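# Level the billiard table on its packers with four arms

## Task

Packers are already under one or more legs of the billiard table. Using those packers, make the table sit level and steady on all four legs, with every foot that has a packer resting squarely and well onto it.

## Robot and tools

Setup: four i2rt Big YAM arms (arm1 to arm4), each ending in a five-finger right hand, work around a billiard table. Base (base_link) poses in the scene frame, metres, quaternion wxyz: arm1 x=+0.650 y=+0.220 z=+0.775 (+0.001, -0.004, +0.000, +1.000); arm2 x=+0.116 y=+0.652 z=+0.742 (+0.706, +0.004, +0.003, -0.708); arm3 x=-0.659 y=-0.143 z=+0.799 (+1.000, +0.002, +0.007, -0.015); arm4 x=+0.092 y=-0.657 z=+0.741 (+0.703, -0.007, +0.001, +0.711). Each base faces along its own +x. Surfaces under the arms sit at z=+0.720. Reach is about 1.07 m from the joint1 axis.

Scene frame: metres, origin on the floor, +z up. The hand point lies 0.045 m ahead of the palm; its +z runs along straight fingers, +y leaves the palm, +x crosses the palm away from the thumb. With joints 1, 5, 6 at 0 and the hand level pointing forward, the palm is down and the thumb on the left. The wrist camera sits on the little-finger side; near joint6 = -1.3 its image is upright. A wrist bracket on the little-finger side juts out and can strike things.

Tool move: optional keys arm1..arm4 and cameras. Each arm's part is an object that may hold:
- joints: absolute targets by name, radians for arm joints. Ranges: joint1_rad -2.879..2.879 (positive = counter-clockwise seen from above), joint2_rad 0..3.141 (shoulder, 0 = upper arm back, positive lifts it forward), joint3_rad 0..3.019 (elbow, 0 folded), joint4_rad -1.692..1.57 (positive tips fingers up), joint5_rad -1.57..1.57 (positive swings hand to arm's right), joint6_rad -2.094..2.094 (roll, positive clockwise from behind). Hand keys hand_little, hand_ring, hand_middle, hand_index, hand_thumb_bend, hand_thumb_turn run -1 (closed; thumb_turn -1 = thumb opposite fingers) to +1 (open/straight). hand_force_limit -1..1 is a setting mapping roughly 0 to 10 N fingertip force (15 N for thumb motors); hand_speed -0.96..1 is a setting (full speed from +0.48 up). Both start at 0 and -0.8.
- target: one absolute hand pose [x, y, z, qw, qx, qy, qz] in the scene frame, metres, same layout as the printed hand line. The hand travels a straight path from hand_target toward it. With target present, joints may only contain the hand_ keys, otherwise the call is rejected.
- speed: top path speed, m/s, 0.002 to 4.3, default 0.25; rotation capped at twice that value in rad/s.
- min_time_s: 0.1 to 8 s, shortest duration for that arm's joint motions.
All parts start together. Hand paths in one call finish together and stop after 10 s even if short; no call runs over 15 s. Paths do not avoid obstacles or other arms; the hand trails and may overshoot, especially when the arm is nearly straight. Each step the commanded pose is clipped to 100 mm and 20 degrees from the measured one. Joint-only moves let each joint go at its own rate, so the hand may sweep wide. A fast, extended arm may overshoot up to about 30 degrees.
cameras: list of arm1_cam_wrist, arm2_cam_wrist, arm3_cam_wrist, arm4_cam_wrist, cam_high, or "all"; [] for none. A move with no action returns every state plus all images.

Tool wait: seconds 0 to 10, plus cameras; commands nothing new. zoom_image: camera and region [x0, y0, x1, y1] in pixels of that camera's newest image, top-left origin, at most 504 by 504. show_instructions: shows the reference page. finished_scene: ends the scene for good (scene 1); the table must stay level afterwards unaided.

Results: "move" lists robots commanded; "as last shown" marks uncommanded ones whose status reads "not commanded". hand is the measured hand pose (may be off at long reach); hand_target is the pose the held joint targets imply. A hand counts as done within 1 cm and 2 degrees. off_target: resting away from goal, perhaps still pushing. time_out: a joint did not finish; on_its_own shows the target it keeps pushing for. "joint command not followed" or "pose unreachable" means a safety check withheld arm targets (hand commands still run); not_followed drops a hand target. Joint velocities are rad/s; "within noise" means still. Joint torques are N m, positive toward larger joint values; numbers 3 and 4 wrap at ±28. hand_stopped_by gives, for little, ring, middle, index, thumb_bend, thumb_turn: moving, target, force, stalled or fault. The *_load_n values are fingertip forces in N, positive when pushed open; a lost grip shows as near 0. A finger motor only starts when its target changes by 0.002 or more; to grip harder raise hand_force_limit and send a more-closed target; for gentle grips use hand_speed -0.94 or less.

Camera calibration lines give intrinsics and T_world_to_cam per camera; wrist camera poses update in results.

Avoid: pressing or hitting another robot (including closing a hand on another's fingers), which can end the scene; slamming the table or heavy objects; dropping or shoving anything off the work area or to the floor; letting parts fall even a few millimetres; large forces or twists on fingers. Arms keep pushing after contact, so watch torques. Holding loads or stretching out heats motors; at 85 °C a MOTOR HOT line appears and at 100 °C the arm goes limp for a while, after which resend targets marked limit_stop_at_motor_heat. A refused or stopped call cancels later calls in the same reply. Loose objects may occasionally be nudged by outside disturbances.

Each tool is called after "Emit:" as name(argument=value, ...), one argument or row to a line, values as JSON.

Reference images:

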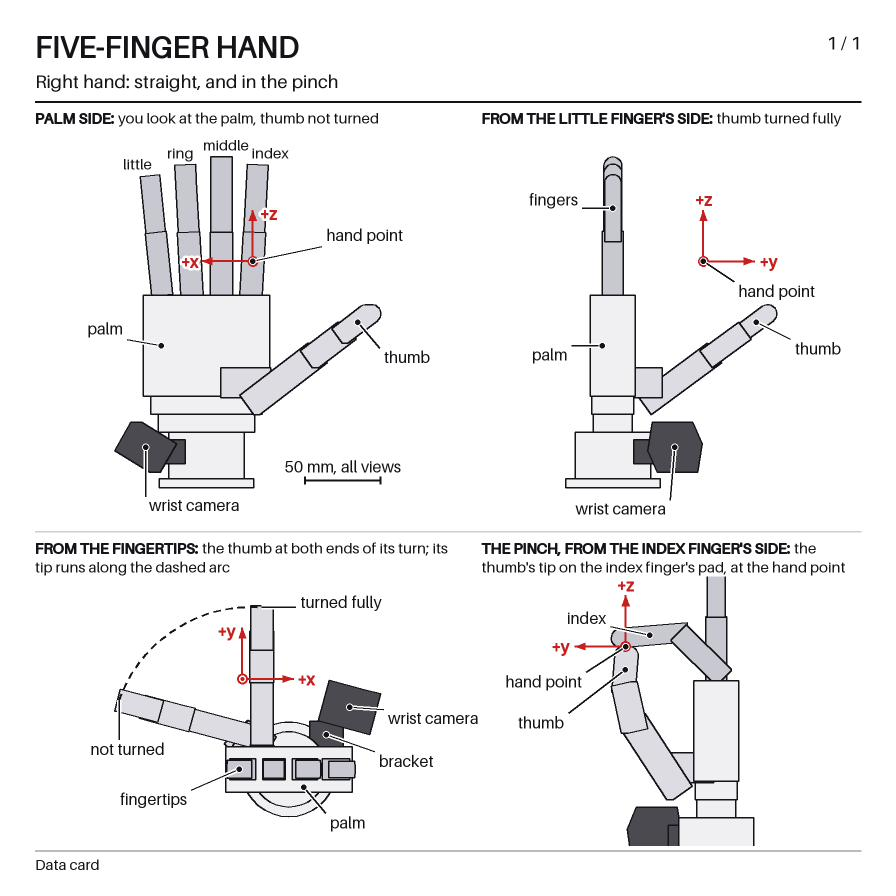

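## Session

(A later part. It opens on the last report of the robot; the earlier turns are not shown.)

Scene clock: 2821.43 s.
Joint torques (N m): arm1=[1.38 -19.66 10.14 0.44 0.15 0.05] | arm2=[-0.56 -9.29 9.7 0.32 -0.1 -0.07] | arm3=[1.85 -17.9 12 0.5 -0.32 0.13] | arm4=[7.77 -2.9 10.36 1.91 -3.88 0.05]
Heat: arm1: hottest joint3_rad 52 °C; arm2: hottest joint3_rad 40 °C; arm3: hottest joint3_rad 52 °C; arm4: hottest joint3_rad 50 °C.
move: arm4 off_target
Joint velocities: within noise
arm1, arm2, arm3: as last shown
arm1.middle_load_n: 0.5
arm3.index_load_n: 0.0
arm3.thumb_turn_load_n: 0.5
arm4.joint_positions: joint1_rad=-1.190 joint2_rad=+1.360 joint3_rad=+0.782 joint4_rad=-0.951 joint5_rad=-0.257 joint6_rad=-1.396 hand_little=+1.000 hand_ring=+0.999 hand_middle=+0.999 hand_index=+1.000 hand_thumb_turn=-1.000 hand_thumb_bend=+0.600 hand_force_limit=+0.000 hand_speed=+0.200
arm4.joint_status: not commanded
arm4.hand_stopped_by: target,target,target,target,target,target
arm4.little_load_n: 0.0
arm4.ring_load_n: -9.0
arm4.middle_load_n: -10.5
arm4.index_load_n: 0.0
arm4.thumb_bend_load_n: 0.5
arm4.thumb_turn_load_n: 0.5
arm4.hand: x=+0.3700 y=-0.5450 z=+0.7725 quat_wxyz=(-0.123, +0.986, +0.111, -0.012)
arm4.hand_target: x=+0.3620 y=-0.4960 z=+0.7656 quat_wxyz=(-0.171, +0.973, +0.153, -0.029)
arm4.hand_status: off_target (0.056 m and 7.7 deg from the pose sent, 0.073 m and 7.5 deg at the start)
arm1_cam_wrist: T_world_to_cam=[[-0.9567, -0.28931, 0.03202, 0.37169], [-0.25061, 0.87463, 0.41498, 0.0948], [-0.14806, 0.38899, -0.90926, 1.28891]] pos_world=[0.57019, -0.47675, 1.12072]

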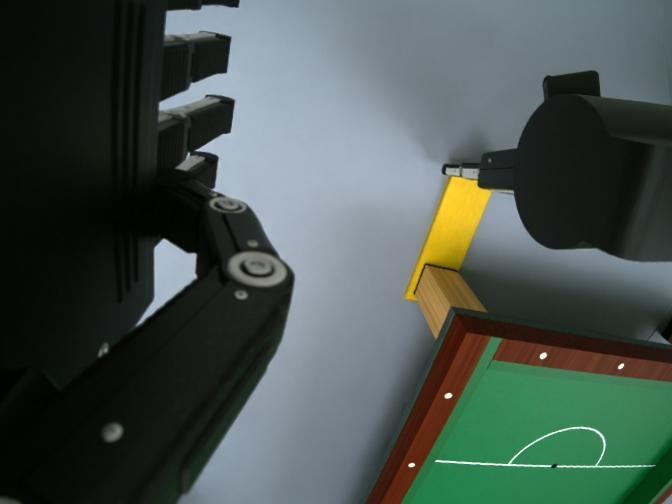

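Emit:
move(
  arm4={"target": [0.363, -0.482, 0.762, -0.1715, 0.9730, 0.1526, -0.0269], "speed": 0.08},
  cameras=["arm1_cam_wrist"],
)

Emit:
zoom_image(
  camera="arm1_cam_wrist",
  region=[360, 110, 610, 320],
)

Scene clock: 2825.10 s.
Joint torques (N m): arm1=[1.32 -19.6 10.11 0.44 0.15 0.05] | arm2=[-0.91 -9 9.55 -0.02 -0.08 -0.01] | arm3=[1.67 -17.55 11.99 0.54 -0.33 0.11] | arm4=[8.53 -3.08 10.45 2.14 -4.14 0.1]
Heat: arm1: hottest joint3_rad 52 °C; arm2: hottest joint3_rad 40 °C; arm3: hottest joint3_rad 52 °C; arm4: hottest joint3_rad 50 °C.
move: arm4 off_target
Joint velocities: within noise
arm1, arm2, arm3: as last shown
arm1.middle_load_n: 0.0
arm1.index_load_n: 0.0
arm2.thumb_turn_load_n: 0.5
arm3.little_load_n: 0.5
arm3.thumb_turn_load_n: 0.0
arm4.joint_positions: joint1_rad=-1.182 joint2_rad=+1.360 joint3_rad=+0.783 joint4_rad=-0.951 joint5_rad=-0.249 joint6_rad=-1.375 hand_little=+1.000 hand_ring=+0.999 hand_middle=+0.999 hand_index=+1.000 hand_thumb_turn=-1.000 hand_thumb_bend=+0.600 hand_force_limit=+0.000 hand_speed=+0.200
arm4.joint_status: not commanded
arm4.hand_stopped_by: target,target,target,target,target,target
arm4.little_load_n: 0.0
arm4.ring_load_n: -9.5
arm4.middle_load_n: -11.5
arm4.index_load_n: 0.0
arm4.thumb_bend_load_n: 0.0
arm4.thumb_turn_load_n: 0.0
arm4.hand: x=+0.3688 y=-0.5437 z=+0.7730 quat_wxyz=(-0.119, +0.987, +0.105, -0.012)
arm4.hand_target: x=+0.3592 y=-0.4895 z=+0.7662 quat_wxyz=(-0.171, +0.973, +0.153, -0.030)
arm4.hand_status: off_target (0.063 m and 8.5 deg from the pose sent, 0.064 m and 7.7 deg at the start)
arm1_cam_wrist: T_world_to_cam=[[-0.9567, -0.28931, 0.03202, 0.37169], [-0.25061, 0.87463, 0.41498, 0.0948], [-0.14806, 0.38899, -0.90926, 1.28891]] pos_world=[0.57019, -0.47675, 1.12072]

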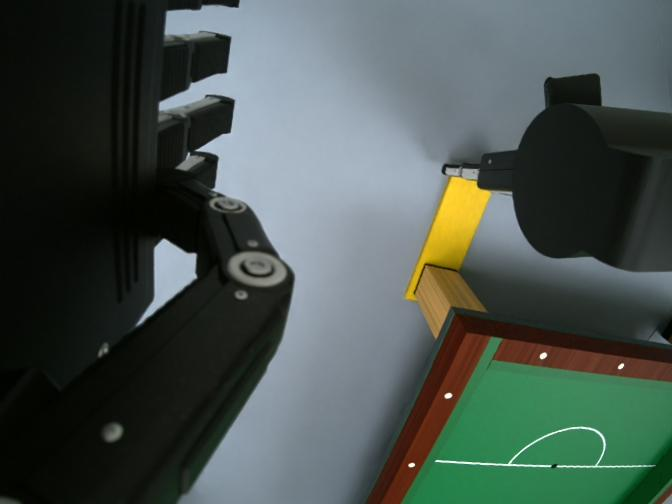

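Scaled by 2.016 from the camera's image (finer frame: 960x720).

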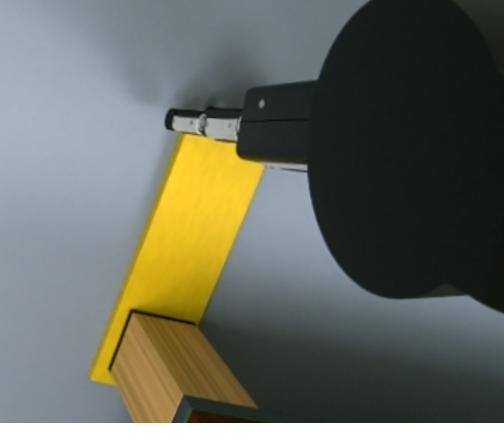

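Emit:
move(
  arm4={"target": [0.372, -0.600, 0.785, -0.1725, 0.9785, 0.1115, -0.0197], "speed": 0.15},
)

Emit:
move(
  arm4={"target": [0.34, -0.60, 0.93, -0.1736, 0.9845, 0.0258, 0.0045], "speed": 0.25},
  cameras=["arm1_cam_wrist"],
)

Emit:
zoom_image(
  camera="arm1_cam_wrist",
  region=[360, 110, 610, 320],
)

Scene clock: 2852.93 s.
Joint torques (N m): arm1=[1.38 -19.66 10.13 0.44 0.15 0.05] | arm2=[-1.03 -9.47 9.55 0.12 -0.11 -0.03] | arm3=[1.49 -17.55 11.84 0.47 -0.32 0.11] | arm4=[-0.79 -5.83 8.27 0.21 -0.3 -0.15]
Heat: arm1: hottest joint3_rad 52 °C; arm2: hottest joint3_rad 40 °C; arm3: hottest joint3_rad 53 °C; arm4: hottest joint5_rad 59 °C.
move: arm4 done
Joint velocities: within noise
arm1, arm2, arm3: as last shown
arm2.thumb_turn_load_n: 0.0
arm3.little_load_n: 0.0
arm4.joint_positions: joint1_rad=-1.417 joint2_rad=+1.325 joint3_rad=+0.783 joint4_rad=-1.054 joint5_rad=-0.360 joint6_rad=-1.624 hand_little=+1.000 hand_ring=+1.000 hand_middle=+1.000 hand_index=+1.000 hand_thumb_turn=-1.000 hand_thumb_bend=+0.600 hand_force_limit=+0.000 hand_speed=+0.200
arm4.joint_status: not commanded
arm4.hand_stopped_by: target,target,target,target,target,target
arm4.little_load_n: -0.5
arm4.ring_load_n: 0.0
arm4.middle_load_n: -0.5
arm4.index_load_n: 0.0
arm4.thumb_bend_load_n: 0.0
arm4.thumb_turn_load_n: 0.0
arm4.hand: x=+0.3746 y=-0.5991 z=+0.7842 quat_wxyz=(-0.172, +0.979, +0.106, -0.018)
arm4.hand_target: x=+0.3721 y=-0.6000 z=+0.7850 quat_wxyz=(-0.172, +0.978, +0.111, -0.020)
arm4.hand_status: done (0.003 m and 0.6 deg from the pose sent, 0.058 m and 6.3 deg at the start)
pictures: none

Scene clock: 2854.30 s.
Joint torques (N m): arm1=[1.32 -19.6 10.13 0.46 0.16 0.05] | arm2=[-0.56 -8.18 9.7 0.25 -0.08 -0.09] | arm3=[1.79 -18.08 11.96 0.5 -0.32 0.1] | arm4=[-1.38 -2.78 13.33 0.24 -0.17 0.09]
Heat: arm1: hottest joint3_rad 52 °C; arm2: hottest joint3_rad 40 °C; arm3: hottest joint3_rad 53 °C; arm4: hottest joint5_rad 57 °C.
move: arm4 off_target
Joint velocities: within noise
arm1, arm2, arm3: as last shown
arm4.joint_positions: joint1_rad=-1.417 joint2_rad=+1.058 joint3_rad=+0.949 joint4_rad=-1.430 joint5_rad=-0.360 joint6_rad=-1.466 hand_little=+1.000 hand_ring=+1.000 hand_middle=+1.000 hand_index=+1.000 hand_thumb_turn=-1.000 hand_thumb_bend=+0.600 hand_force_limit=+0.000 hand_speed=+0.200
arm4.joint_status: not commanded
arm4.hand_stopped_by: target,target,target,target,target,target
arm4.little_load_n: 0.0
arm4.ring_load_n: 0.0
arm4.middle_load_n: 0.0
arm4.index_load_n: 0.0
arm4.thumb_bend_load_n: 0.0
arm4.thumb_turn_load_n: 0.0
arm4.hand: x=+0.3313 y=-0.5998 z=+0.9187 quat_wxyz=(-0.174, +0.984, +0.034, -0.004)
arm4.hand_target: x=+0.3398 y=-0.6000 z=+0.9298 quat_wxyz=(-0.174, +0.984, +0.026, +0.005)
arm4.hand_status: off_target (0.014 m and 1.4 deg from the pose sent, 0.150 m and 9.6 deg at the start)
arm1_cam_wrist: T_world_to_cam=[[-0.9567, -0.28931, 0.03202, 0.37169], [-0.25061, 0.87463, 0.41498, 0.0948], [-0.14806, 0.38899, -0.90926, 1.28891]] pos_world=[0.57019, -0.47675, 1.12072]

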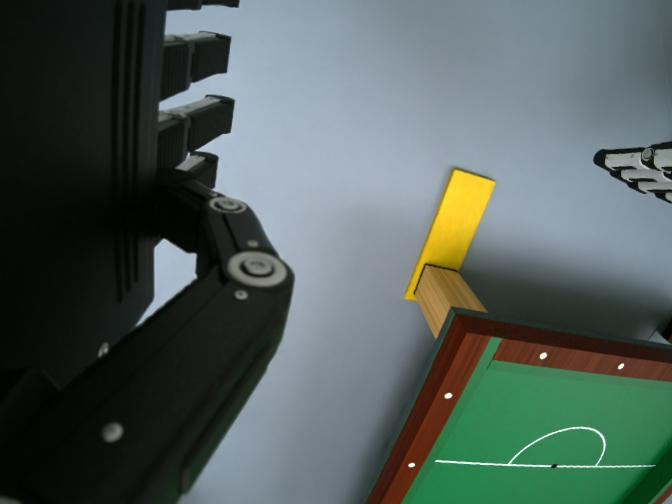

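Scaled by 2.016 from the camera's image (finer frame: 960x720).

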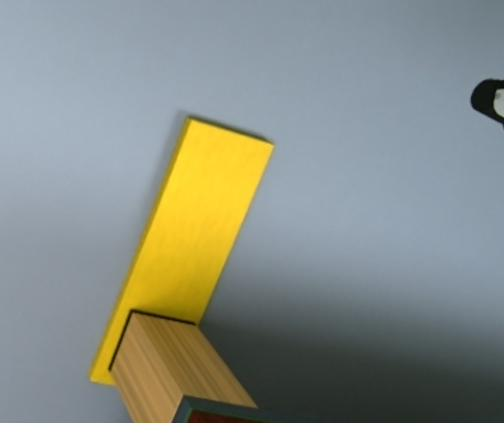

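Emit:
move(
  arm1={"target": [0.50, -0.36, 0.93, 0.1784, 0.7154, -0.6555, -0.1634], "speed": 0.25},
  arm4={"target": [0.22, -0.46, 1.0, 0, 0.7071, -0.7071, 0], "speed": 0.25},
  cameras=["arm1_cam_wrist", "arm4_cam_wrist"],
)

Scene clock: 2864.83 s.
Joint torques (N m): arm1=[2.37 -19.08 6.32 0.92 0.58 -0.19] | arm2=[-0.67 -9.17 9.55 0.1 -0.08 -0.1] | arm3=[1.49 -17.9 11.71 0.61 -0.34 0.1] | arm4=[0.73 -2.37 14.01 0.16 0.14 0.15]
Heat: arm1: hottest joint3_rad 52 °C; arm2: hottest joint3_rad 40 °C; arm3: hottest joint3_rad 53 °C; arm4: hottest joint3_rad 53 °C.
move: arm1 off_target; arm4 off_target
Joint velocities: within noise
arm1.joint_positions: joint1_rad=+1.560 joint2_rad=+1.968 joint3_rad=+1.716 joint4_rad=-1.305 joint5_rad=+0.492 joint6_rad=-1.658 hand_little=+1.000 hand_ring=+1.000 hand_middle=+1.000 hand_index=+1.000 hand_thumb_turn=-1.000 hand_thumb_bend=-0.900 hand_force_limit=+0.000 hand_speed=+0.200
arm1.joint_status: not commanded
arm1.hand_stopped_by: target,target,target,target,target,target
arm1.little_load_n: 0.0
arm1.ring_load_n: 0.0
arm1.middle_load_n: 0.0
arm1.index_load_n: 0.0
arm1.thumb_bend_load_n: 0.0
arm1.thumb_turn_load_n: 0.0
arm1.hand: x=+0.4949 y=-0.3572 z=+0.9158 quat_wxyz=(-0.166, -0.711, +0.661, +0.173)
arm1.hand_target: x=+0.4999 y=-0.3598 z=+0.9299 quat_wxyz=(-0.178, -0.715, +0.656, +0.164)
arm1.hand_status: off_target (0.015 m and 2.0 deg from the pose sent, 0.127 m and 27.2 deg at the start)
arm2, arm3: as last shown
arm4.joint_positions: joint1_rad=-0.897 joint2_rad=+0.994 joint3_rad=+1.051 joint4_rad=-1.672 joint5_rad=-0.018 joint6_rad=+0.686 hand_little=+1.000 hand_ring=+1.000 hand_middle=+1.000 hand_index=+1.000 hand_thumb_turn=-1.000 hand_thumb_bend=+0.600 hand_force_limit=+0.000 hand_speed=+0.200
arm4.joint_status: not commanded
arm4.hand_stopped_by: target,target,target,target,target,target
arm4.little_load_n: 0.0
arm4.ring_load_n: 0.0
arm4.middle_load_n: 0.0
arm4.index_load_n: 0.0
arm4.thumb_bend_load_n: 0.0
arm4.thumb_turn_load_n: 0.0
arm4.hand: x=+0.2148 y=-0.4682 z=+0.9819 quat_wxyz=(+0.022, +0.707, -0.707, -0.004)
arm4.hand_target: x=+0.2196 y=-0.4604 z=+0.9996 quat_wxyz=(+0.000, +0.707, -0.707, +0.000)
arm4.hand_status: off_target (0.021 m and 2.5 deg from the pose sent, 0.196 m and 95.6 deg at the start)
arm1_cam_wrist: T_world_to_cam=[[-0.85084, -0.31885, 0.41762, -0.07309], [-0.01545, 0.80966, 0.5867, -0.24185], [-0.5252, 0.49273, -0.69381, 1.18268]] pos_world=[0.55522, -0.41024, 0.99298]
arm4_cam_wrist: T_world_to_cam=[[-0.95642, -0.28597, 0.05895, 0.0116], [-0.22144, 0.84201, 0.49193, -0.04063], [-0.19031, 0.45743, -0.86864, 1.21668]] pos_world=[0.23364, -0.51903, 1.07616]

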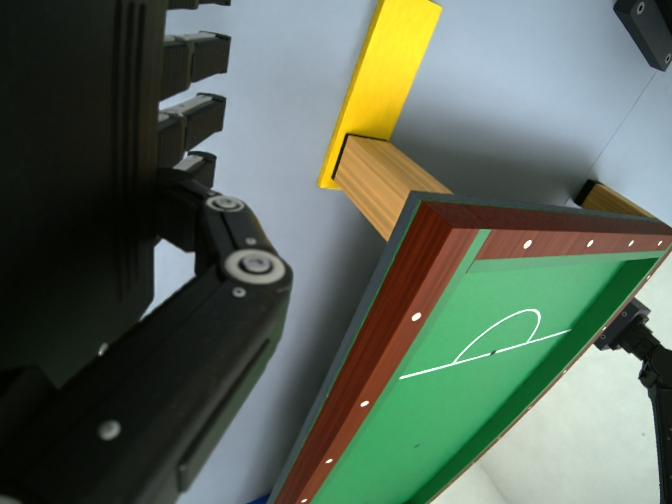

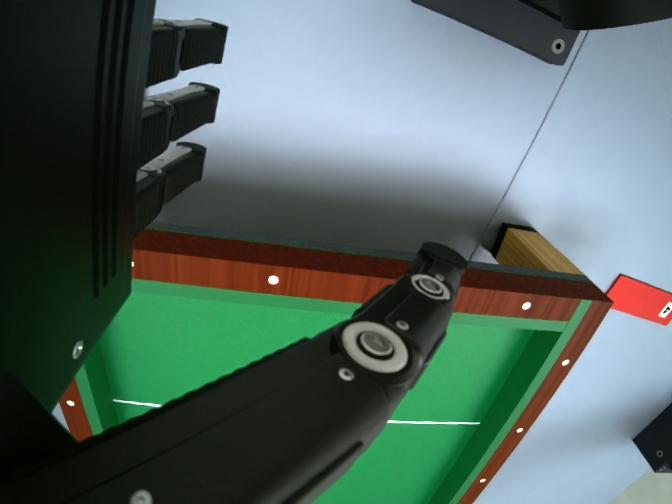

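Emit:
zoom_image(
  camera="arm1_cam_wrist",
  region=[280, 90, 440, 210],
)

Scaled by 3.150 from the camera's image (finer frame: 960x720).

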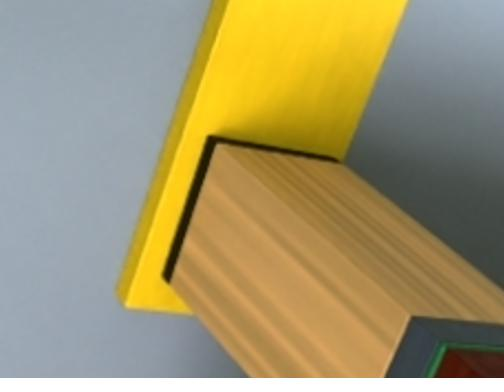

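Emit:
move(
  arm1={"target": [0.45, -0.33, 0.86, 0.1784, 0.7154, -0.6555, -0.1634], "speed": 0.2},
  cameras=["arm1_cam_wrist"],
)

Scene clock: 2873.40 s.
Joint torques (N m): arm1=[1.67 -17.73 6.12 1.05 0.4 -0.2] | arm2=[-0.44 -9.23 9.62 0.27 -0.09 -0.09] | arm3=[1.73 -17.73 11.88 0.53 -0.32 0.12] | arm4=[0.44 -2.37 14.2 -0.14 0.03 0.11]
Heat: arm1: hottest joint3_rad 51 °C; arm2: hottest joint3_rad 40 °C; arm3: hottest joint3_rad 53 °C; arm4: hottest joint3_rad 54 °C.
move: arm1 off_target
Joint velocities: within noise
arm1.joint_positions: joint1_rad=+1.476 joint2_rad=+1.944 joint3_rad=+1.492 joint4_rad=-1.054 joint5_rad=+0.489 joint6_rad=-1.758 hand_little=+1.000 hand_ring=+1.000 hand_middle=+1.000 hand_index=+1.000 hand_thumb_turn=-1.000 hand_thumb_bend=-0.900 hand_force_limit=+0.000 hand_speed=+0.200
arm1.joint_status: not commanded
arm1.hand_stopped_by: target,target,target,target,target,target
arm1.little_load_n: 0.0
arm1.ring_load_n: 0.0
arm1.middle_load_n: 0.0
arm1.index_load_n: 0.0
arm1.thumb_bend_load_n: 0.0
arm1.thumb_turn_load_n: 0.0
arm1.hand: x=+0.4476 y=-0.3251 z=+0.8488 quat_wxyz=(-0.167, -0.712, +0.660, +0.172)
arm1.hand_target: x=+0.4500 y=-0.3299 z=+0.8602 quat_wxyz=(-0.178, -0.715, +0.656, +0.163)
arm1.hand_status: off_target (0.012 m and 1.8 deg from the pose sent, 0.077 m and 2.0 deg at the start)
arm2, arm3, arm4: as last shown
arm3.little_load_n: 0.5
arm4.hand: x=+0.2149 y=-0.4682 z=+0.9819 quat_wxyz=(+0.022, +0.707, -0.707, -0.004)
arm4.hand_target: x=+0.2196 y=-0.4605 z=+0.9996 quat_wxyz=(+0.000, +0.707, -0.707, +0.000)
arm1_cam_wrist: T_world_to_cam=[[-0.84892, -0.32146, 0.41952, -0.07836], [-0.01812, 0.811, 0.58476, -0.22599], [-0.52822, 0.48881, -0.6943, 1.096]] pos_world=[0.50831, -0.37764, 0.92598]

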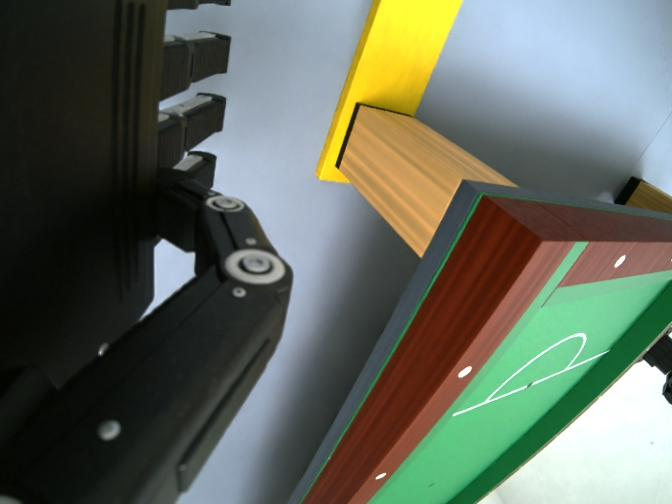

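Emit:
move(
  arm1={"target": [0.43, -0.33, 0.832, 0.1784, 0.7154, -0.6555, -0.1634], "speed": 0.15},
  cameras=["arm1_cam_wrist", "arm4_cam_wrist"],
)

Scene clock: 2876.63 s.
Joint torques (N m): arm1=[0.91 -15.97 5.79 1.11 0.39 -0.22] | arm2=[-0.91 -8.7 9.66 -0.1 -0.06 -0.08] | arm3=[1.96 -17.49 11.78 0.35 -0.31 0.11] | arm4=[0.26 -2.37 14.24 0.2 0.13 0.16]
Heat: arm1: hottest joint3_rad 51 °C; arm2: hottest joint3_rad 40 °C; arm3: hottest joint3_rad 53 °C; arm4: hottest joint3_rad 55 °C.
move: arm1 done
Joint velocities: within noise
arm1.joint_positions: joint1_rad=+1.451 joint2_rad=+1.956 joint3_rad=+1.469 joint4_rad=-0.975 joint5_rad=+0.486 joint6_rad=-1.798 hand_little=+1.000 hand_ring=+1.000 hand_middle=+1.000 hand_index=+1.000 hand_thumb_turn=-1.000 hand_thumb_bend=-0.900 hand_force_limit=+0.000 hand_speed=+0.200
arm1.joint_status: not commanded
arm1.hand_stopped_by: target,target,target,target,target,target
arm1.little_load_n: 0.0
arm1.ring_load_n: 0.0
arm1.middle_load_n: 0.0
arm1.index_load_n: 0.0
arm1.thumb_bend_load_n: 0.0
arm1.thumb_turn_load_n: 0.0
arm1.hand: x=+0.4325 y=-0.3298 z=+0.8345 quat_wxyz=(-0.178, -0.712, +0.659, +0.164)
arm1.hand_target: x=+0.4301 y=-0.3300 z=+0.8320 quat_wxyz=(-0.178, -0.715, +0.656, +0.163)
arm1.hand_status: done (0.004 m and 0.5 deg from the pose sent, 0.025 m and 1.8 deg at the start)
arm2.joint_positions: joint1_rad=-1.496 joint2_rad=+1.468 joint3_rad=+1.628 joint4_rad=-1.689 joint5_rad=-0.012 joint6_rad=+0.090 hand_little=+1.000 hand_ring=+1.000 hand_middle=+1.000 hand_index=+1.000 hand_thumb_turn=-1.000 hand_thumb_bend=-0.900 hand_force_limit=+0.000 hand_speed=+0.200
arm2.joint_status: not commanded
arm2.hand_stopped_by: target,target,fault,target,target,target
arm2.little_load_n: 0.0
arm2.ring_load_n: 0.0
arm2.middle_load_n: 0.0
arm2.index_load_n: 0.0
arm2.thumb_bend_load_n: 0.0
arm2.thumb_turn_load_n: -0.5
arm2.hand: x=-0.2618 y=+0.5832 z=+1.0463 quat_wxyz=(+0.013, -0.713, -0.701, +0.016)
arm2.hand_target: x=-0.2654 y=+0.5830 z=+1.0495 quat_wxyz=(+0.011, -0.710, -0.704, +0.016)
arm2.hand_status: not commanded
arm3.joint_positions: joint1_rad=+0.826 joint2_rad=+2.295 joint3_rad=+2.551 joint4_rad=-1.640 joint5_rad=+0.000 joint6_rad=+0.648 hand_little=-0.700 hand_ring=-0.700 hand_middle=-0.700 hand_index=-0.700 hand_thumb_turn=-1.000 hand_thumb_bend=+0.600 hand_force_limit=+0.000 hand_speed=+0.200
arm3.joint_status: not commanded
arm3.hand_stopped_by: target,target,target,target,target,target
arm3.little_load_n: 0.0
arm3.ring_load_n: 0.0
arm3.middle_load_n: 0.0
arm3.index_load_n: 0.0
arm3.thumb_bend_load_n: 0.0
arm3.thumb_turn_load_n: 0.0
arm3.hand: x=-0.2000 y=+0.4089 z=+0.9914 quat_wxyz=(-0.090, +0.754, -0.651, +0.000)
arm3.hand_target: x=-0.2011 y=+0.4186 z=+0.9898 quat_wxyz=(-0.093, +0.753, -0.652, -0.002)
arm3.hand_status: not commanded
arm4: as last shown
arm1_cam_wrist: T_world_to_cam=[[-0.845, -0.31828, 0.42973, -0.09587], [-0.02471, 0.82597, 0.56317, -0.18823], [-0.5342, 0.46526, -0.70581, 1.08489]] pos_world=[0.49388, -0.37979, 0.91293]
arm4_cam_wrist: T_world_to_cam=[[-0.95651, -0.28567, 0.05898, 0.01177], [-0.22115, 0.84206, 0.49196, -0.04078], [-0.1902, 0.45752, -0.86862, 1.21663]] pos_world=[0.23364, -0.51893, 1.07616]

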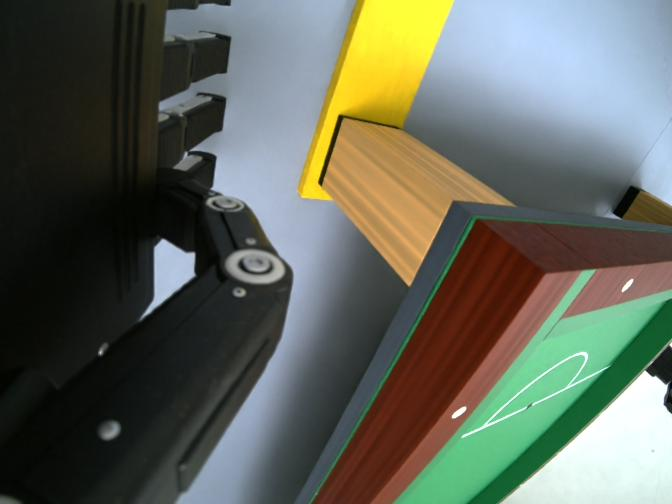

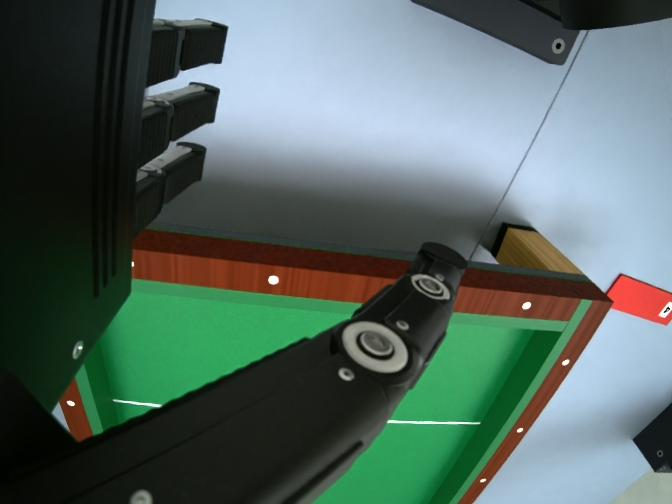

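Emit:
move(
  arm1={"target": [0.402, -0.333, 0.824, 0.1784, 0.7154, -0.6555, -0.1634], "speed": 0.1},
  cameras=["arm1_cam_wrist"],
)

Scene clock: 2882.63 s.
Joint torques (N m): arm1=[1.32 -16.26 6.58 1.14 0.38 -0.16] | arm2=[-1.14 -9.23 9.68 0.2 -0.08 -0.12] | arm3=[1.79 -18.14 11.92 0.64 -0.31 0.08] | arm4=[0.73 -2.67 14.28 0.08 0.11 0.12]
Heat: arm1: hottest joint3_rad 50 °C; arm2: hottest joint3_rad 40 °C; arm3: hottest joint3_rad 53 °C; arm4: hottest joint3_rad 56 °C.
move: arm1 done
Joint velocities: within noise
arm1.joint_positions: joint1_rad=+1.400 joint2_rad=+1.979 joint3_rad=+1.469 joint4_rad=-0.940 joint5_rad=+0.480 joint6_rad=-1.851 hand_little=+1.000 hand_ring=+1.000 hand_middle=+1.000 hand_index=+1.000 hand_thumb_turn=-1.000 hand_thumb_bend=-0.900 hand_force_limit=+0.000 hand_speed=+0.200
arm1.joint_status: not commanded
arm1.hand_stopped_by: target,target,target,target,target,target
arm1.little_load_n: 0.0
arm1.ring_load_n: 0.0
arm1.middle_load_n: 0.0
arm1.index_load_n: 0.0
arm1.thumb_bend_load_n: 0.0
arm1.thumb_turn_load_n: 0.0
arm1.hand: x=+0.4036 y=-0.3272 z=+0.8218 quat_wxyz=(-0.173, -0.713, +0.659, +0.167)
arm1.hand_target: x=+0.4020 y=-0.3328 z=+0.8240 quat_wxyz=(-0.178, -0.715, +0.656, +0.164)
arm1.hand_status: done (0.006 m and 0.9 deg from the pose sent, 0.032 m and 0.5 deg at the start)
arm2, arm3, arm4: as last shown
arm2.little_load_n: 0.5
arm2.thumb_turn_load_n: 0.0
arm4.thumb_bend_load_n: 0.5
arm1_cam_wrist: T_world_to_cam=[[-0.84703, -0.32096, 0.42372, -0.10916], [-0.02319, 0.81868, 0.57378, -0.19572], [-0.53105, 0.47618, -0.70089, 1.05752]] pos_world=[0.46459, -0.37837, 0.89975]

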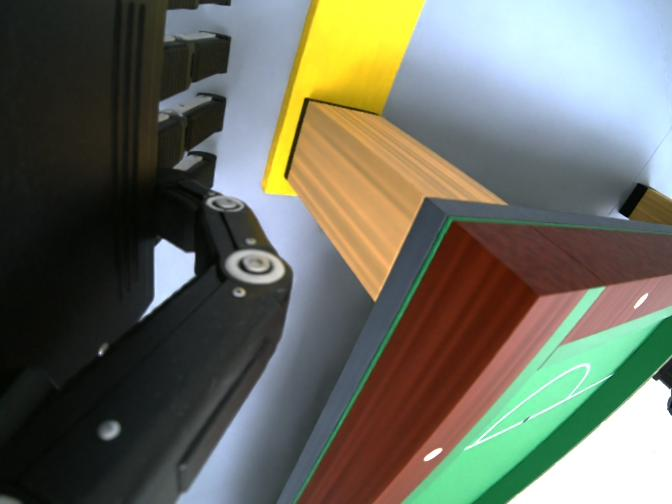

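Emit:
move(
  arm1={"target": [0.372, -0.327, 0.823, 0.1784, 0.7154, -0.6555, -0.1634], "speed": 0.08},
  cameras=["arm1_cam_wrist"],
)

Scene clock: 2888.90 s.
Joint torques (N m): arm1=[1.38 -16.56 6.08 1.22 0.53 -0.15] | arm2=[0.09 -8.53 9.55 -0.17 -0.11 -0.12] | arm3=[2.02 -18.14 11.96 0.47 -0.31 0.11] | arm4=[-0.15 -2.32 14.06 0.25 0.12 0.16]
Heat: arm1: hottest joint3_rad 50 °C; arm2: hottest joint3_rad 40 °C; arm3: hottest joint3_rad 53 °C; arm4: hottest joint3_rad 56 °C.
move: arm1 done
Joint velocities: within noise
arm1.joint_positions: joint1_rad=+1.349 joint2_rad=+1.979 joint3_rad=+1.469 joint4_rad=-0.909 joint5_rad=+0.468 joint6_rad=-1.909 hand_little=+1.000 hand_ring=+1.000 hand_middle=+1.000 hand_index=+1.000 hand_thumb_turn=-1.000 hand_thumb_bend=-0.900 hand_force_limit=+0.000 hand_speed=+0.200
arm1.joint_status: not commanded
arm1.hand_stopped_by: target,target,target,target,target,target
arm1.little_load_n: 0.0
arm1.ring_load_n: 0.0
arm1.middle_load_n: 0.0
arm1.index_load_n: 0.0
arm1.thumb_bend_load_n: 0.0
arm1.thumb_turn_load_n: 0.0
arm1.hand: x=+0.3744 y=-0.3245 z=+0.8213 quat_wxyz=(-0.174, -0.713, +0.659, +0.165)
arm1.hand_target: x=+0.3720 y=-0.3270 z=+0.8230 quat_wxyz=(-0.178, -0.715, +0.656, +0.164)
arm1.hand_status: done (0.004 m and 0.7 deg from the pose sent, 0.032 m and 0.9 deg at the start)
arm2, arm3, arm4: as last shown
arm2.little_load_n: 0.0
arm3.ring_load_n: -0.5
arm3.index_load_n: 0.5
arm4.little_load_n: -0.5
arm4.thumb_bend_load_n: 0.0
arm1_cam_wrist: T_world_to_cam=[[-0.84786, -0.32044, 0.42244, -0.13128], [-0.02655, 0.82138, 0.56977, -0.19287], [-0.52956, 0.47187, -0.70492, 1.04167]] pos_world=[0.43519, -0.37518, 0.89964]

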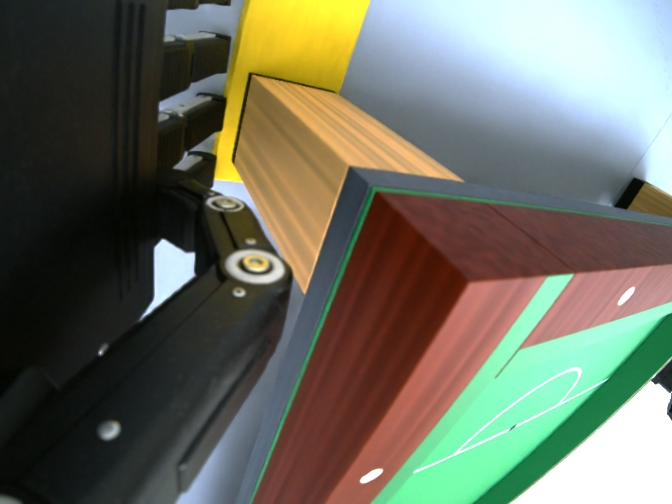

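Emit:
zoom_image(
  camera="arm1_cam_wrist",
  region=[160, 0, 340, 220],
)

Scaled by 2.291 from the camera's image (finer frame: 960x720).

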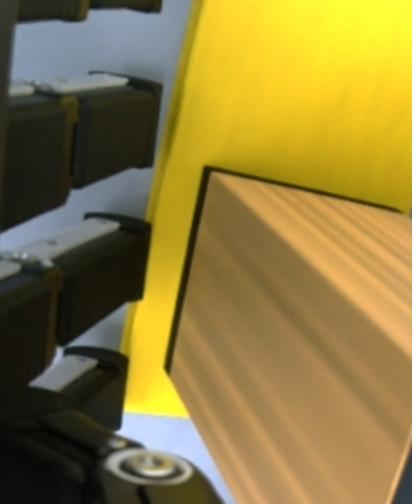

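Emit:
move(
  arm1={"target": [0.335, -0.315, 0.822, 0.1784, 0.7154, -0.6555, -0.1634], "speed": 0.08},
  cameras=["arm1_cam_wrist"],
)

Emit:
zoom_image(
  camera="arm1_cam_wrist",
  region=[160, 0, 340, 220],
)

Scene clock: 2898.27 s.
Joint torques (N m): arm1=[-3.08 -16.67 5.64 1.78 1.38 -0.24] | arm2=[-0.44 -8.64 9.72 -0.08 -0.06 -0.03] | arm3=[1.79 -17.79 11.95 0.46 -0.33 0.12] | arm4=[0.79 -2.61 14.17 0.02 0.07 0.15]
Heat: arm1: hottest joint3_rad 50 °C; arm2: hottest joint3_rad 40 °C; arm3: hottest joint3_rad 53 °C; arm4: hottest joint3_rad 57 °C.
move: arm1 off_target
Joint velocities: within noise
arm1.joint_positions: joint1_rad=+1.334 joint2_rad=+1.970 joint3_rad=+1.455 joint4_rad=-0.884 joint5_rad=+0.437 joint6_rad=-1.972 hand_little=+1.000 hand_ring=+1.000 hand_middle=+1.000 hand_index=+1.000 hand_thumb_turn=-1.000 hand_thumb_bend=-0.900 hand_force_limit=+0.000 hand_speed=+0.200
arm1.joint_status: not commanded
arm1.hand_stopped_by: target,target,target,target,target,target
arm1.little_load_n: 0.0
arm1.ring_load_n: 0.0
arm1.middle_load_n: 0.5
arm1.index_load_n: 0.0
arm1.thumb_bend_load_n: 0.0
arm1.thumb_turn_load_n: 0.0
arm1.hand: x=+0.3694 y=-0.3265 z=+0.8179 quat_wxyz=(-0.169, -0.730, +0.644, +0.153)
arm1.hand_target: x=+0.3364 y=-0.3139 z=+0.8223 quat_wxyz=(-0.178, -0.715, +0.656, +0.164)
arm1.hand_status: off_target (0.037 m and 2.7 deg from the pose sent, 0.041 m and 0.7 deg at the start)
arm2, arm3, arm4: as last shown
arm3.ring_load_n: 0.0
arm3.index_load_n: 0.0
arm4.little_load_n: 0.0
arm4.thumb_turn_load_n: -0.5
arm1_cam_wrist: T_world_to_cam=[[-0.84181, -0.3604, 0.40184, -0.13312], [-0.07776, 0.81766, 0.57043, -0.17226], [-0.53415, 0.44894, -0.71633, 1.04109]] pos_world=[0.43065, -0.37452, 0.89752]

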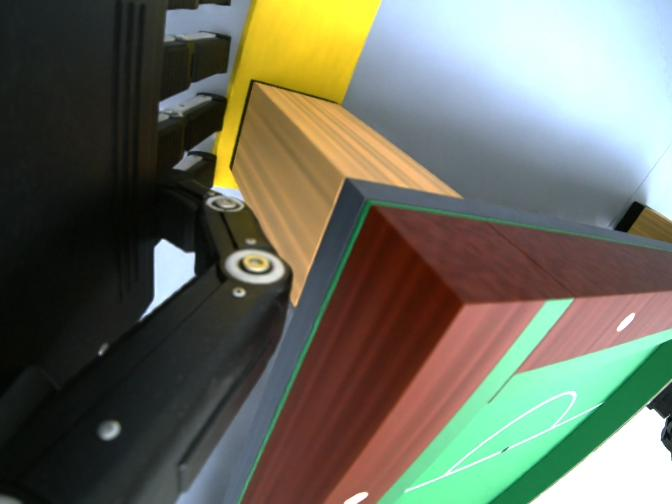

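Scaled by 2.291 from the camera's image (finer frame: 960x720).

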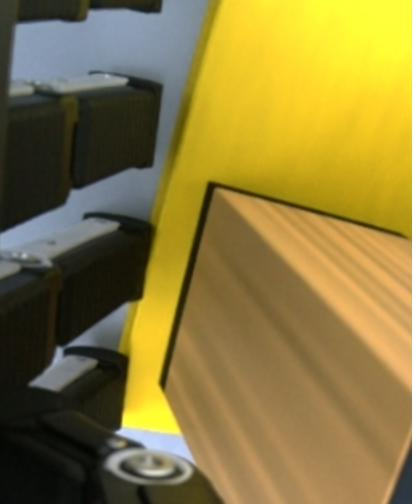

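Emit:
move(
  arm1={"target": [0.295, -0.308, 0.822, 0.1865, 0.7034, -0.6677, -0.1563], "speed": 0.1},
  cameras=["arm1_cam_wrist"],
)

Emit:
zoom_image(
  camera="arm1_cam_wrist",
  region=[160, 0, 340, 220],
)

Scene clock: 2903.50 s.
Joint torques (N m): arm1=[-7.18 -15.44 6.99 2.36 2.51 -0.27] | arm2=[0.09 -9.76 9.48 0.16 -0.07 -0.09] | arm3=[1.79 -18.08 11.97 0.5 -0.33 0.11] | arm4=[1.03 -2.02 14.24 0.1 0.11 0.13]
Heat: arm1: hottest joint3_rad 49 °C; arm2: hottest joint3_rad 40 °C; arm3: hottest joint3_rad 53 °C; arm4: hottest joint3_rad 58 °C.
move: arm1 off_target
Joint velocities: within noise
arm1.joint_positions: joint1_rad=+1.317 joint2_rad=+1.964 joint3_rad=+1.453 joint4_rad=-0.882 joint5_rad=+0.404 joint6_rad=-1.973 hand_little=+1.000 hand_ring=+1.000 hand_middle=+1.000 hand_index=+1.000 hand_thumb_turn=-1.000 hand_thumb_bend=-0.900 hand_force_limit=+0.000 hand_speed=+0.200
arm1.joint_status: not commanded
arm1.hand_stopped_by: target,target,target,target,target,target
arm1.little_load_n: 0.0
arm1.ring_load_n: 0.0
arm1.middle_load_n: 1.0
arm1.index_load_n: 0.0
arm1.thumb_bend_load_n: 0.0
arm1.thumb_turn_load_n: 0.0
arm1.hand: x=+0.3647 y=-0.3244 z=+0.8169 quat_wxyz=(-0.164, -0.728, +0.652, +0.138)
arm1.hand_target: x=+0.3004 y=-0.3031 z=+0.8231 quat_wxyz=(-0.183, -0.692, +0.679, +0.162)
arm1.hand_status: off_target (0.072 m and 4.7 deg from the pose sent, 0.077 m and 4.6 deg at the start; a joint's target at an end of its range on 27 of 29 steps)
arm2, arm3, arm4: as last shown
arm2.thumb_turn_load_n: 0.5
arm4.ring_load_n: 0.5
arm4.thumb_turn_load_n: 0.0
arm1_cam_wrist: T_world_to_cam=[[-0.85715, -0.34546, 0.38204, -0.10927], [-0.08584, 0.82717, 0.55536, -0.15542], [-0.50787, 0.44323, -0.73866, 1.0438]] pos_world=[0.42311, -0.37183, 0.89907]

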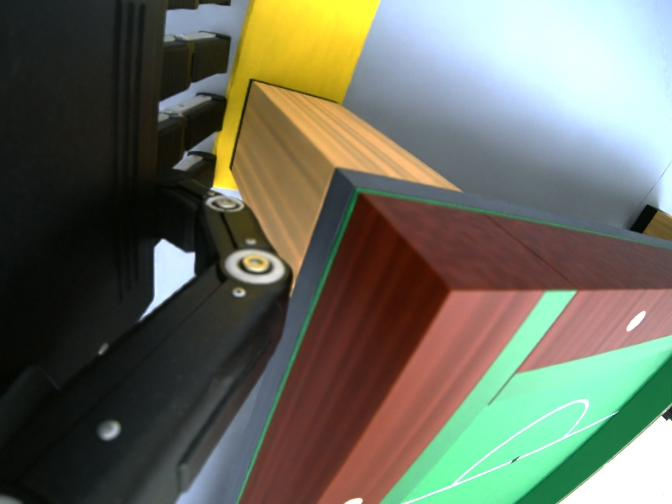

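Scaled by 2.291 from the camera's image (finer frame: 960x720).

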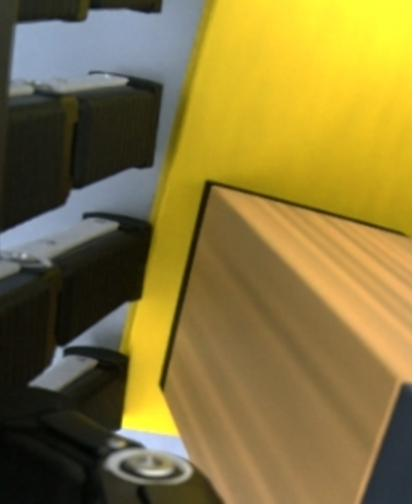

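Emit:
move(
  arm1={"target": [0.272, -0.290, 0.822, 0.1784, 0.7154, -0.6555, -0.1634], "speed": 0.1},
  cameras=["arm1_cam_wrist"],
)

Emit:
zoom_image(
  camera="arm1_cam_wrist",
  region=[160, 0, 340, 220],
)

Scene clock: 2906.47 s.
Joint torques (N m): arm1=[-9.82 -15.09 7.09 1.46 3.39 -0.27] | arm2=[-0.67 -9.23 9.81 0.02 -0.1 -0.06] | arm3=[1.85 -17.73 11.9 0.5 -0.34 0.11] | arm4=[1.2 -2.49 14.11 -0.02 0.02 0.16]
Heat: arm1: hottest joint3_rad 49 °C; arm2: hottest joint3_rad 40 °C; arm3: hottest joint3_rad 53 °C; arm4: hottest joint3_rad 58 °C.
move: arm1 off_target
Joint velocities: within noise
arm1.joint_positions: joint1_rad=+1.311 joint2_rad=+1.962 joint3_rad=+1.453 joint4_rad=-0.882 joint5_rad=+0.395 joint6_rad=-1.973 hand_little=+1.000 hand_ring=+1.000 hand_middle=+1.000 hand_index=+1.000 hand_thumb_turn=-1.000 hand_thumb_bend=-0.900 hand_force_limit=+0.000 hand_speed=+0.200
arm1.joint_status: not commanded
arm1.hand_stopped_by: target,target,target,target,target,target
arm1.little_load_n: 0.0
arm1.ring_load_n: 0.0
arm1.middle_load_n: 1.5
arm1.index_load_n: 0.0
arm1.thumb_bend_load_n: 0.0
arm1.thumb_turn_load_n: 0.0
arm1.hand: x=+0.3626 y=-0.3233 z=+0.8168 quat_wxyz=(-0.162, -0.726, +0.654, +0.134)
arm1.hand_target: x=+0.2819 y=-0.2840 z=+0.8231 quat_wxyz=(-0.170, -0.681, +0.690, +0.175)
arm1.hand_status: off_target (0.097 m and 4.0 deg from the pose sent, 0.099 m and 3.7 deg at the start; a joint's target at an end of its range on 28 of 29 steps)
arm2, arm3, arm4: as last shown
arm2.thumb_turn_load_n: 0.0
arm4.ring_load_n: 0.0
arm1_cam_wrist: T_world_to_cam=[[-0.86175, -0.34016, 0.37641, -0.10266], [-0.0865, 0.82957, 0.55166, -0.15236], [-0.49991, 0.44283, -0.7443, 1.04374]] pos_world=[0.42013, -0.37073, 0.89955]

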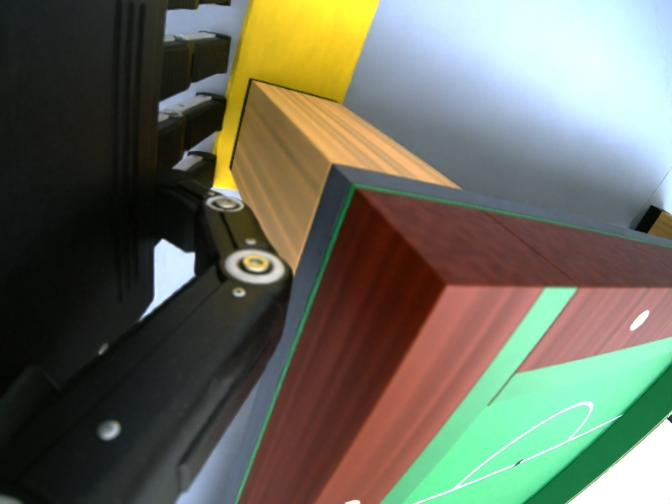

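Scaled by 2.291 from the camera's image (finer frame: 960x720).

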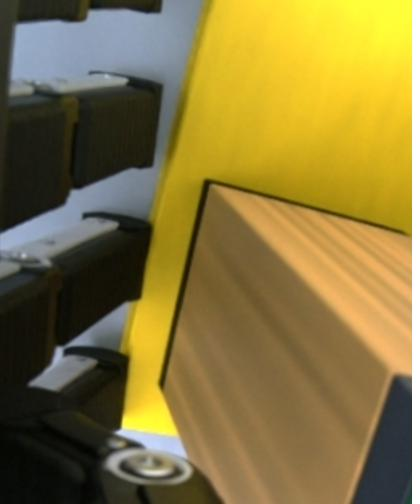

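Emit:
move(
  arm1={"joints": {"joint1_rad": 0.98}, "min_time_s": 1.5},
  cameras=["arm1_cam_wrist"],
)

Emit:
zoom_image(
  camera="arm1_cam_wrist",
  region=[160, 0, 340, 220],
)

Scene clock: 2918.40 s.
Joint torques (N m): arm1=[-8.7 -15.44 7.06 1.37 2.05 -0.19] | arm2=[-0.67 -8.88 9.88 0.2 -0.13 -0.07] | arm3=[1.79 -18.02 11.88 0.51 -0.32 0.13] | arm4=[1.44 -2.32 14.19 0.18 0.1 0.08]
Heat: arm1: hottest joint3_rad 49 °C; arm2: hottest joint3_rad 40 °C; arm3: hottest joint3_rad 53 °C; arm4: hottest joint3_rad 59 °C.
move: arm1 time_out
Joint velocities: within noise
arm1.joint_positions: joint1_rad=+1.098 joint2_rad=+1.965 joint3_rad=+1.453 joint4_rad=-0.881 joint5_rad=+0.426 joint6_rad=-1.982 hand_little=+1.000 hand_ring=+1.000 hand_middle=+1.000 hand_index=+1.000 hand_thumb_turn=-1.000 hand_thumb_bend=-0.900 hand_force_limit=+0.000 hand_speed=+0.200
arm1.joint_status: joint1_rad time_out (moved -0.214 of -0.331)
arm1.hand_stopped_by: target,target,target,target,target,target
arm1.little_load_n: 0.0
arm1.ring_load_n: -0.5
arm1.middle_load_n: 0.0
arm1.index_load_n: 0.0
arm1.thumb_bend_load_n: 0.0
arm1.thumb_turn_load_n: -2.5
arm1.on_its_own: joint1_rad reads +1.098 and still pushes toward +0.980 since a time_out; joint5_rad reads +0.426 and still pushes toward +0.464 since a time_out
arm1.hand: x=+0.2499 y=-0.2477 z=+0.8182 quat_wxyz=(-0.150, -0.653, +0.723, +0.167)
arm1.hand_target: x=+0.1889 y=-0.2006 z=+0.8224 quat_wxyz=(-0.151, -0.609, +0.755, +0.192)
arm1.hand_status: not commanded
arm2, arm3: as last shown
arm3.little_load_n: 0.5
arm4.joint_positions: joint1_rad=-0.897 joint2_rad=+0.994 joint3_rad=+1.051 joint4_rad=-1.672 joint5_rad=-0.018 joint6_rad=+0.686 hand_little=+1.000 hand_ring=+1.000 hand_middle=+1.000 hand_index=+1.000 hand_thumb_turn=-1.000 hand_thumb_bend=+0.600 hand_force_limit=+0.000 hand_speed=+0.200
arm4.joint_status: not commanded
arm4.hand_stopped_by: target,target,target,target,target,target
arm4.little_load_n: 0.0
arm4.ring_load_n: 0.0
arm4.middle_load_n: 0.0
arm4.index_load_n: 0.0
arm4.thumb_bend_load_n: 0.0
arm4.thumb_turn_load_n: 0.0
arm4.hand: x=+0.2149 y=-0.4682 z=+0.9819 quat_wxyz=(+0.022, +0.707, -0.707, -0.004)
arm4.hand_target: x=+0.2196 y=-0.4605 z=+0.9996 quat_wxyz=(+0.000, +0.707, -0.707, +0.000)
arm4.hand_status: not commanded
arm1_cam_wrist: T_world_to_cam=[[-0.9038, -0.16119, 0.39643, -0.13623], [0.10315, 0.81698, 0.56736, -0.28904], [-0.41533, 0.55368, -0.72176, 0.94285]] pos_world=[0.29828, -0.30785, 0.89851]

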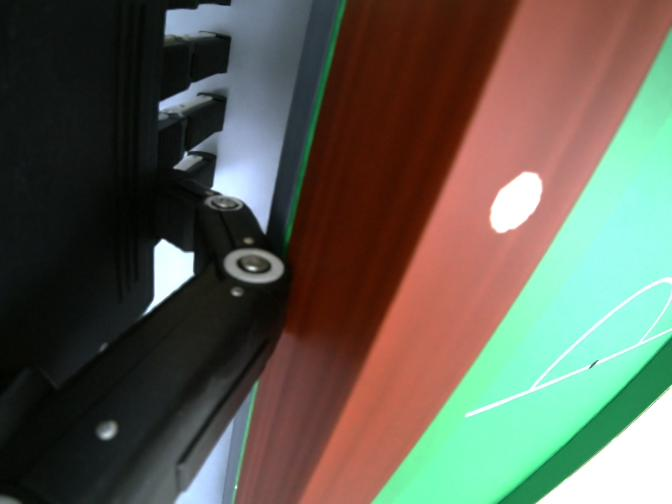

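Scaled by 2.291 from the camera's image (finer frame: 960x720).

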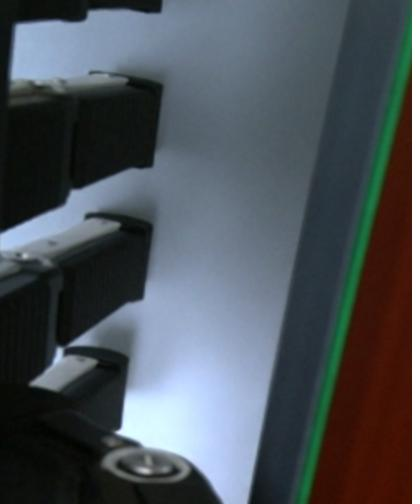

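Emit:
move(
  arm1={"target": [0.30, -0.23, 0.83, 0.150, 0.653, -0.723, -0.167], "speed": 0.1},
  cameras=["arm1_cam_wrist"],
)

Scene clock: 2922.17 s.
Joint torques (N m): arm1=[0.56 -16.91 5.57 0.47 0.4 0.07] | arm2=[0.15 -9.35 9.87 0.25 -0.1 -0.06] | arm3=[1.55 -17.44 11.9 0.49 -0.32 0.07] | arm4=[0.91 -2.55 14.16 0.08 0.09 0.14]
Heat: arm1: hottest joint3_rad 49 °C; arm2: hottest joint3_rad 40 °C; arm3: hottest joint3_rad 53 °C; arm4: hottest joint3_rad 59 °C.
move: arm1 off_target
Joint velocities: within noise
arm1.joint_positions: joint1_rad=+1.167 joint2_rad=+1.894 joint3_rad=+1.345 joint4_rad=-0.882 joint5_rad=+0.438 joint6_rad=-1.922 hand_little=+1.000 hand_ring=+1.000 hand_middle=+1.000 hand_index=+1.000 hand_thumb_turn=-1.000 hand_thumb_bend=-0.900 hand_force_limit=+0.000 hand_speed=+0.200
arm1.joint_status: not commanded
arm1.hand_stopped_by: target,target,target,target,target,target
arm1.little_load_n: 0.0
arm1.ring_load_n: 0.0
arm1.middle_load_n: 0.0
arm1.index_load_n: 0.0
arm1.thumb_bend_load_n: 0.0
arm1.thumb_turn_load_n: 0.0
arm1.hand: x=+0.2993 y=-0.2338 z=+0.8201 quat_wxyz=(-0.145, -0.660, +0.717, +0.170)
arm1.hand_target: x=+0.2999 y=-0.2300 z=+0.8298 quat_wxyz=(-0.150, -0.653, +0.723, +0.167)
arm1.hand_status: off_target (0.011 m and 1.2 deg from the pose sent, 0.054 m and 0.1 deg at the start)
arm2, arm3, arm4: as last shown
arm3.little_load_n: 0.0
arm1_cam_wrist: T_world_to_cam=[[-0.90255, -0.17961, 0.39134, -0.09056], [0.0897, 0.81047, 0.57886, -0.31352], [-0.42114, 0.55756, -0.71538, 0.95447]] pos_world=[0.34836, -0.29434, 0.89974]

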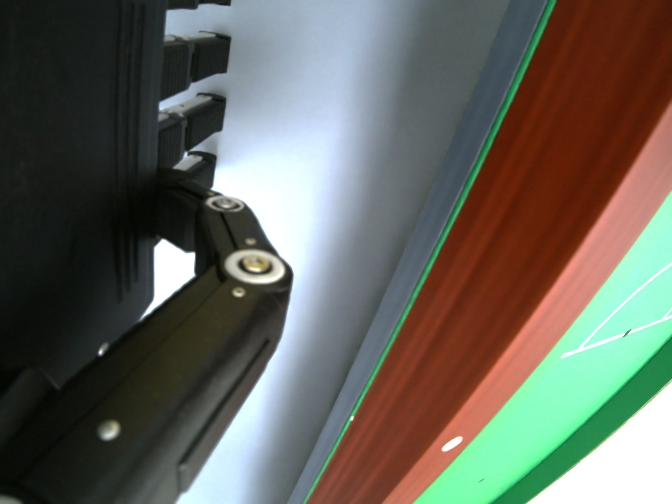

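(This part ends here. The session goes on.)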